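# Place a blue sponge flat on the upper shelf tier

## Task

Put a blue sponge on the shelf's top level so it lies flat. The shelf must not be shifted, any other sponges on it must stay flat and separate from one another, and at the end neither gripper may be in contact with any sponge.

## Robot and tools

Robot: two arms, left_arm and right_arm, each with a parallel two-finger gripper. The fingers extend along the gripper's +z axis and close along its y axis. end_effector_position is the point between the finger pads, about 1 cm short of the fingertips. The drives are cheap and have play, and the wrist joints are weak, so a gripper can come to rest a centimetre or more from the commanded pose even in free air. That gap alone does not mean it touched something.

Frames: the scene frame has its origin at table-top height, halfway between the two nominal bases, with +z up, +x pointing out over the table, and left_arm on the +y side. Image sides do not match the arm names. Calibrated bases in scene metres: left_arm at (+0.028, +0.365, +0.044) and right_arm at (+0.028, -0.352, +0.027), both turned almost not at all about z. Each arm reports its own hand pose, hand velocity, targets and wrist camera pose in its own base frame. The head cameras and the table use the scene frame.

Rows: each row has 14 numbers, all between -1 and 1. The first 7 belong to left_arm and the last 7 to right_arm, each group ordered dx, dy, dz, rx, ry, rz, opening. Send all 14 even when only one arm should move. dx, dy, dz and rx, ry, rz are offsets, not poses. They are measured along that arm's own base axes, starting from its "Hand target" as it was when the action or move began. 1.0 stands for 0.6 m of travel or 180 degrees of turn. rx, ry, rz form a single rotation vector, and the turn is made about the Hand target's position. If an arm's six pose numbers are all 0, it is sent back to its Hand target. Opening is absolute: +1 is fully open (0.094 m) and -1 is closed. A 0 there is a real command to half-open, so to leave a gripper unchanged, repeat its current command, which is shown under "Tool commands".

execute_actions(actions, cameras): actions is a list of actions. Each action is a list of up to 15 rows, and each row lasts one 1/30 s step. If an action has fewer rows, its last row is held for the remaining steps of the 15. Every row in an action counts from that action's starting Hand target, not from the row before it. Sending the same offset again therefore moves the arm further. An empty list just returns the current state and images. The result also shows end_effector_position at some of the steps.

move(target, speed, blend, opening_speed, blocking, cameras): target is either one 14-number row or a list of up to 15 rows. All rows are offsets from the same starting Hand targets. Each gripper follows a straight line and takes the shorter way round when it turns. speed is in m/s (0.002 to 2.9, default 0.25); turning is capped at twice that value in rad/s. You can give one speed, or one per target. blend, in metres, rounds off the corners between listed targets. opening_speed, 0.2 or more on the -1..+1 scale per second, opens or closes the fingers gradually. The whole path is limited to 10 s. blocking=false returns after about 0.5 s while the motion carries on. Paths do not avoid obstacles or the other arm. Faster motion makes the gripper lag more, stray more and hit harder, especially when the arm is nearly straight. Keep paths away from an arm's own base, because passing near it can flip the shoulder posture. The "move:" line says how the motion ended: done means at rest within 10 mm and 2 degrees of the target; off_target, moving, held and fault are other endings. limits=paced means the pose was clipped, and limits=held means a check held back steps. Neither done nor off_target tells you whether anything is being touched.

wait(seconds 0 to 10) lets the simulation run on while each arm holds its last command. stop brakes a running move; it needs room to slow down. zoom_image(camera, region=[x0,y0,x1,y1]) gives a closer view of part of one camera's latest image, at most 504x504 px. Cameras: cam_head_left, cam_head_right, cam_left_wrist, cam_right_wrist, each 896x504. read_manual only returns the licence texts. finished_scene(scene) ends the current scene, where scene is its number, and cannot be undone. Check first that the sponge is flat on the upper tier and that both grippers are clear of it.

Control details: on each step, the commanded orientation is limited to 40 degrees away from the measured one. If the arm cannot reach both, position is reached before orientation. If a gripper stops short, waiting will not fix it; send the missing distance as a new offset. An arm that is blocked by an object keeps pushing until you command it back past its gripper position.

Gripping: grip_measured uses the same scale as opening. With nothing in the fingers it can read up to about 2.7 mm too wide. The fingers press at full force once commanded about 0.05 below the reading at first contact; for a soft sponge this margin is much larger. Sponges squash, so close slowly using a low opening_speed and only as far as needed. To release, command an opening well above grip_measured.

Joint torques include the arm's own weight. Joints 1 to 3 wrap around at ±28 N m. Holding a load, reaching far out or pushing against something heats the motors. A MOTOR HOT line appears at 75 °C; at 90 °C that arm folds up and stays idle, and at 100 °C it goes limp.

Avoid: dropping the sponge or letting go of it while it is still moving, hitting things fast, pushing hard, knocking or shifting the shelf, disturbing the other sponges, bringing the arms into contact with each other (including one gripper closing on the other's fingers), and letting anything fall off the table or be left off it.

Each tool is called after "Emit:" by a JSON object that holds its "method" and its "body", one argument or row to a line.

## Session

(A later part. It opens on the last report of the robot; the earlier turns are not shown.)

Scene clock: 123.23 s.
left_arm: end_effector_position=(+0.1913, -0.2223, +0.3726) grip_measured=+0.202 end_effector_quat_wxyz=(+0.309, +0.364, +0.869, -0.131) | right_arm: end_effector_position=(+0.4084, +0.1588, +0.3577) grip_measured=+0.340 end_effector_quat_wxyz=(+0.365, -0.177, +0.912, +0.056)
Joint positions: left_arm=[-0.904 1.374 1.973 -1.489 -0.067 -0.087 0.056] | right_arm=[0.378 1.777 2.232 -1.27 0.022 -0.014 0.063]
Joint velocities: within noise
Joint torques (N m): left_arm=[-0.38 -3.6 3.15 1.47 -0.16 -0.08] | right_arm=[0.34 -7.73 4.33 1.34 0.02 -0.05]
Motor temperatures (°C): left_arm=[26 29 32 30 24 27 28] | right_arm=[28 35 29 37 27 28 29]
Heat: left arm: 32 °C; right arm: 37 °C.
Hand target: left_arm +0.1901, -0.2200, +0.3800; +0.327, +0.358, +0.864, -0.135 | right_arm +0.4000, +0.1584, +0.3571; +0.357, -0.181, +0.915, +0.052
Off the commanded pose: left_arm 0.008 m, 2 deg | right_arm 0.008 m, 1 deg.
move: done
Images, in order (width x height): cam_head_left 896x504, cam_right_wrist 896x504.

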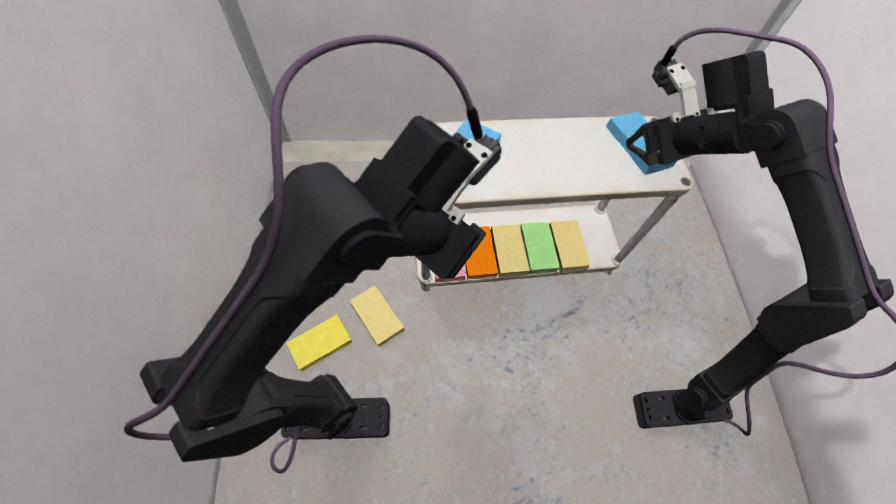

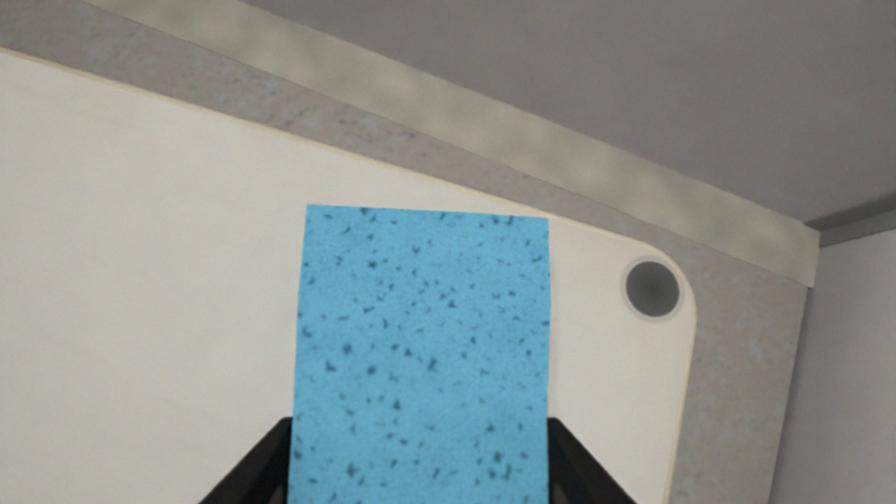

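Emit:
{"method": "move", "body": {
  "target": [0, 0, 0, 0, 0, 0, 0.2, 0, 0, -0.008, 0, 0, 0, 0.22],
  "speed": 0.03,
  "cameras": ["cam_right_wrist", "cam_head_left"]
}}

Scene clock: 124.37 s.
left_arm: end_effector_position=(+0.1913, -0.2223, +0.3726) grip_measured=+0.202 end_effector_quat_wxyz=(+0.309, +0.364, +0.869, -0.131) | right_arm: end_effector_position=(+0.4079, +0.1591, +0.3559) grip_measured=+0.340 end_effector_quat_wxyz=(+0.366, -0.179, +0.912, +0.052)
Joint positions: left_arm=[-0.904 1.374 1.973 -1.489 -0.067 -0.087 0.056] | right_arm=[0.384 1.767 2.208 -1.255 0.035 -0.017 0.063]
Joint velocities: within noise
Joint torques (N m): left_arm=[-0.38 -3.63 3.12 1.46 -0.16 -0.08] | right_arm=[0.32 -8.13 2.84 1.48 0.01 -0.04]
Motor temperatures (°C): left_arm=[26 29 32 30 24 27 28] | right_arm=[28 35 29 37 27 28 30]
Heat: left arm: 32 °C; right arm: 37 °C.
Hand target: left_arm +0.1901, -0.2200, +0.3800; +0.327, +0.358, +0.864, -0.135 | right_arm +0.4000, +0.1584, +0.3523; +0.357, -0.181, +0.915, +0.052
Off the commanded pose: left_arm 0.008 m, 2 deg | right_arm 0.009 m, 1 deg.
move: done
Images, in order (width x height): cam_head_left 896x504, cam_right_wrist 896x504.

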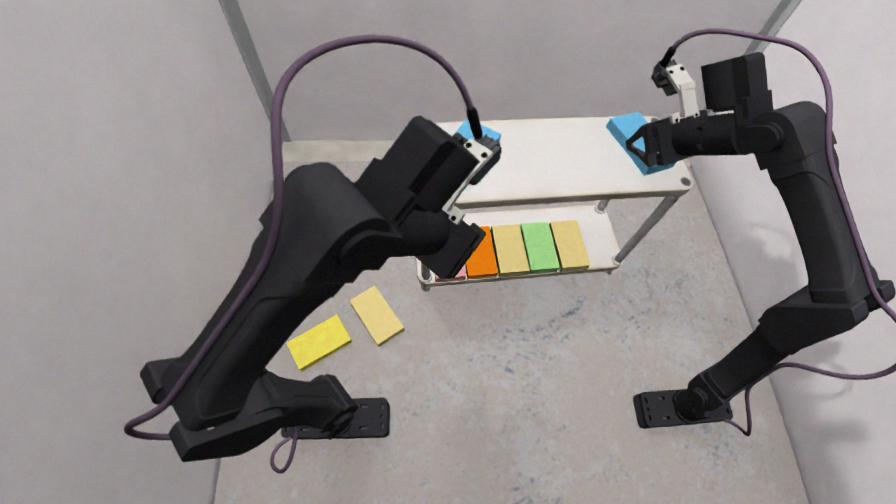

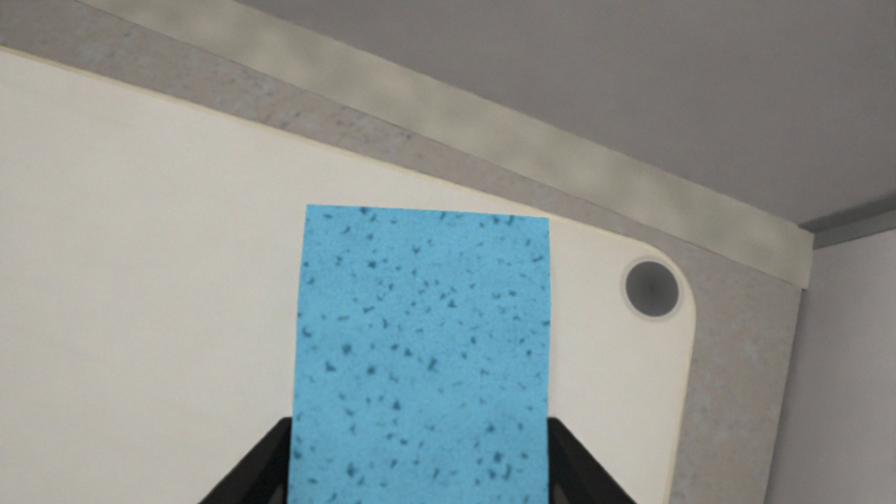

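Emit:
{"method": "move", "body": {
  "target": [0, 0, 0, 0, 0, 0, 0.2, 0, 0, 0, 0, 0, 0, 0.75],
  "speed": 0.03,
  "opening_speed": 0.4,
  "cameras": ["cam_right_wrist", "cam_head_right"]
}}

Scene clock: 126.43 s.
left_arm: end_effector_position=(+0.1913, -0.2223, +0.3726) grip_measured=+0.202 end_effector_quat_wxyz=(+0.309, +0.364, +0.869, -0.131) | right_arm: end_effector_position=(+0.4070, +0.1608, +0.3513) grip_measured=+0.747 end_effector_quat_wxyz=(+0.360, -0.181, +0.914, +0.055)
Joint positions: left_arm=[-0.904 1.374 1.973 -1.489 -0.067 -0.087 0.056] | right_arm=[0.384 1.767 2.196 -1.255 0.024 -0.017 0.082]
Joint velocities: within noise
Joint torques (N m): left_arm=[-0.39 -3.6 3.1 1.45 -0.16 -0.07] | right_arm=[0.32 -8.21 3.64 1.47 0 -0.03]
Motor temperatures (°C): left_arm=[26 29 32 30 24 27 28] | right_arm=[28 35 29 37 27 28 29]
Heat: left arm: 32 °C; right arm: 37 °C.
Hand target: left_arm +0.1901, -0.2200, +0.3800; +0.327, +0.358, +0.864, -0.135 | right_arm +0.4000, +0.1584, +0.3523; +0.357, -0.181, +0.915, +0.052
Off the commanded pose: left_arm 0.008 m, 2 deg | right_arm 0.007 m, 1 deg.
move: done
Images, in order (width x height): cam_head_right 896x504, cam_right_wrist 896x504.

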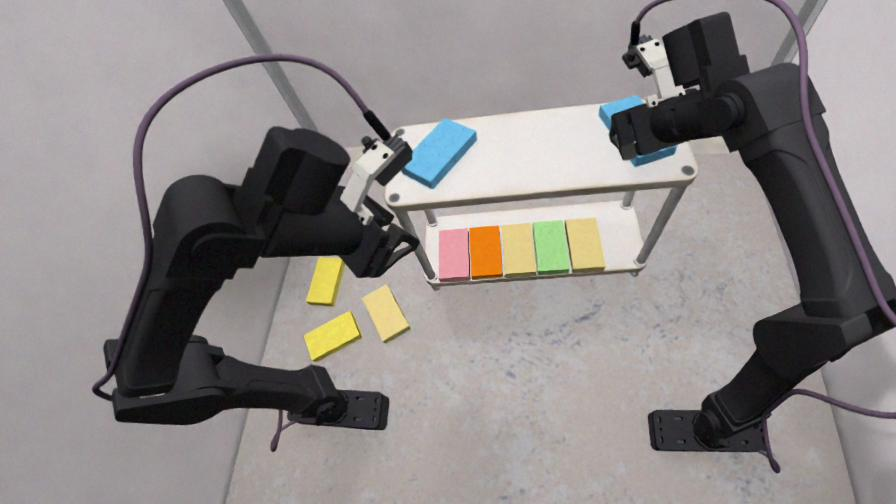

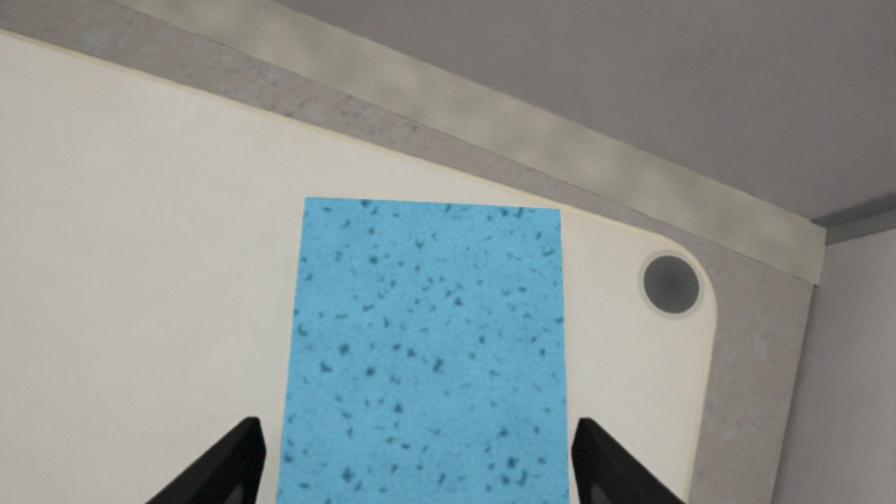

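Emit:
{"method": "move", "body": {
  "target": [0, 0, 0, 0, 0, 0, 0.2, -0.085, -0.0333, 0.108, 0, 0, 0, 0.85],
  "speed": 0.06,
  "opening_speed": 0.5
}}

Scene clock: 128.83 s.
left_arm: end_effector_position=(+0.1913, -0.2223, +0.3726) grip_measured=+0.202 end_effector_quat_wxyz=(+0.309, +0.364, +0.869, -0.131) | right_arm: end_effector_position=(+0.3657, +0.1442, +0.4010) grip_measured=+0.847 end_effector_quat_wxyz=(+0.366, -0.181, +0.911, +0.057)
Joint positions: left_arm=[-0.904 1.374 1.973 -1.489 -0.067 -0.087 0.056] | right_arm=[0.384 1.779 2.484 -1.517 0.024 -0.017 0.087]
Joint velocities: within noise
Joint torques (N m): left_arm=[-0.36 -3.55 3.1 1.47 -0.16 -0.08] | right_arm=[0.31 -8.47 5.94 1.22 0.03 -0.03]
Motor temperatures (°C): left_arm=[26 29 32 30 24 27 28] | right_arm=[28 35 29 37 27 28 29]
Heat: left arm: 32 °C; right arm: 37 °C.
Hand target: left_arm +0.1901, -0.2200, +0.3800; +0.327, +0.358, +0.864, -0.135 | right_arm +0.3490, +0.1384, +0.4171; +0.357, -0.181, +0.915, +0.052
Off the commanded pose: left_arm 0.008 m, 2 deg | right_arm 0.024 m, 1 deg.
joint sent to its limit (right arm) — joint 4 (wrist pitch), lower limit. The joint targets are off in position, not in orientation.
move: off_target (right_arm)

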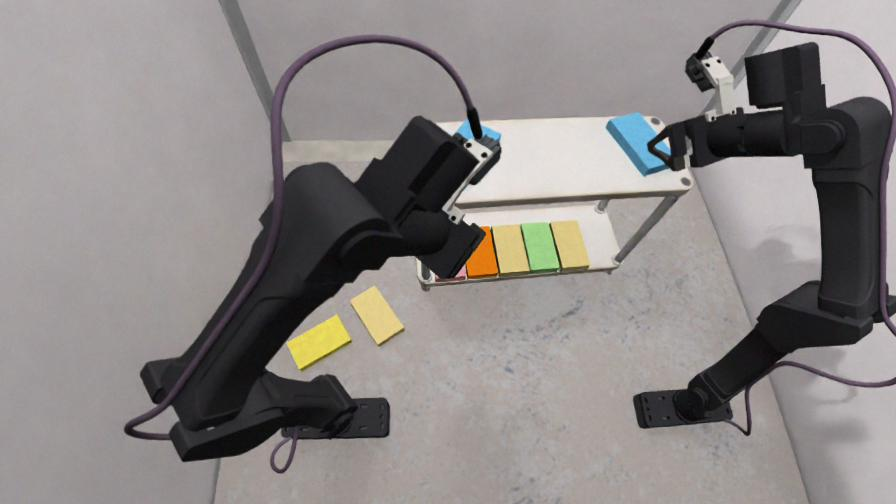

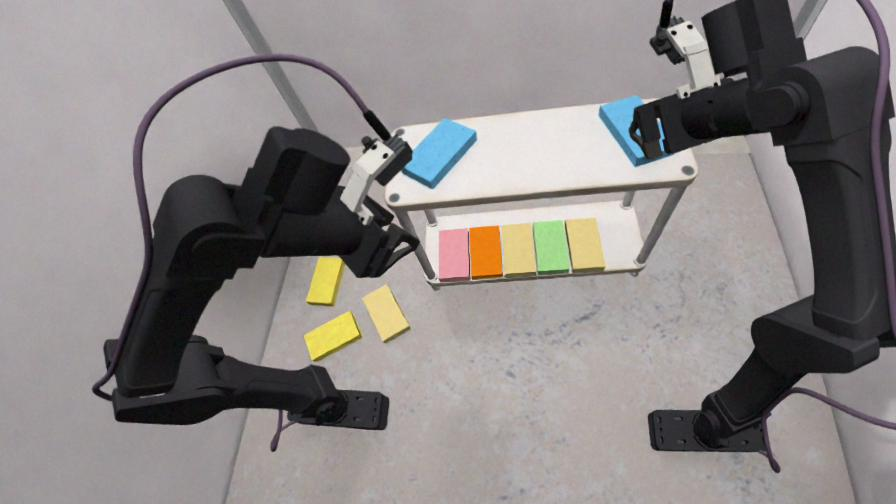

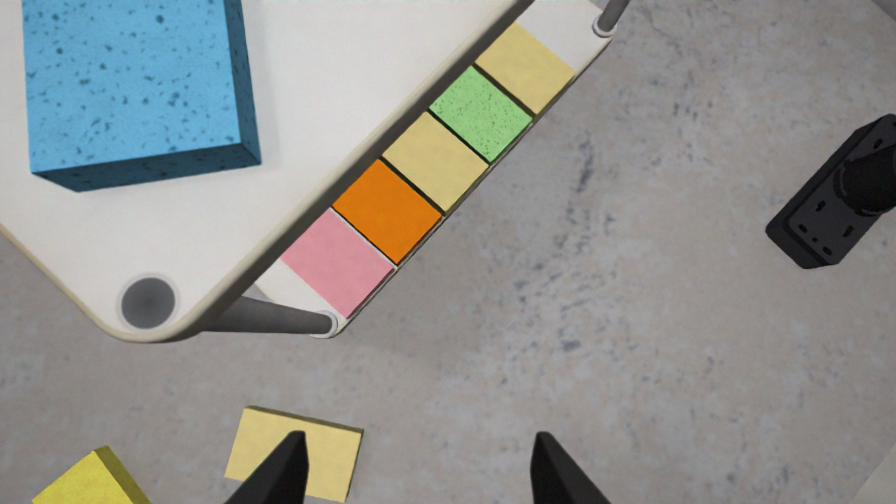

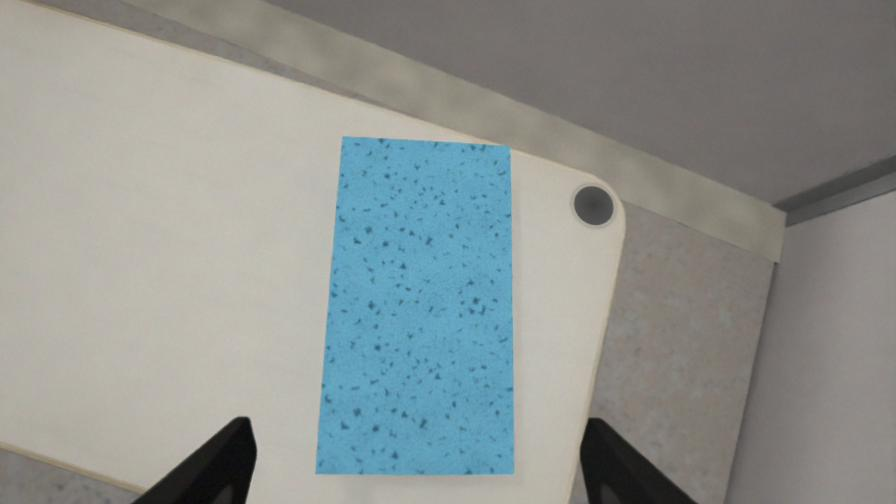

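Emit:
{"method": "zoom_image", "body": {
  "camera": "cam_left_wrist",
  "region": [230, 0, 650, 350]
}}

Emit:
{"method": "zoom_image", "body": {
  "camera": "cam_head_right",
  "region": [370, 80, 720, 300]
}}

Emit:
{"method": "zoom_image", "body": {
  "camera": "cam_head_left",
  "region": [400, 100, 720, 300]
}}

Scaled by 1.200 from the camera's 896x504 image, which has a finer 1280x720 frame.

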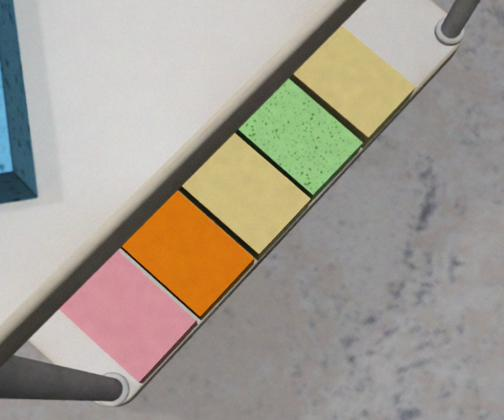

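Scaled by 1.440 from the camera's 896x504 image, which has a finer 1280x720 frame.

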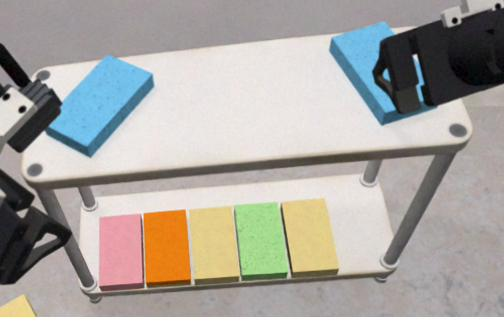

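Scaled by 1.575 from the camera's 896x504 image, which has a finer 1280x720 frame.

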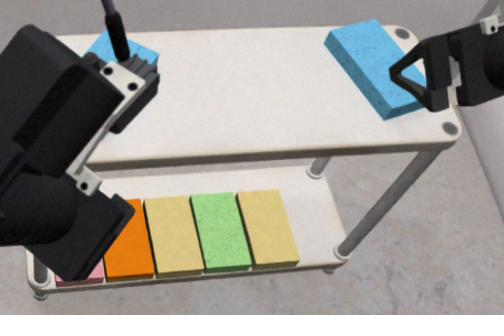

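Emit:
{"method": "finished_scene", "body": {
  "scene": 1
}}

The scene is finished: the task was done.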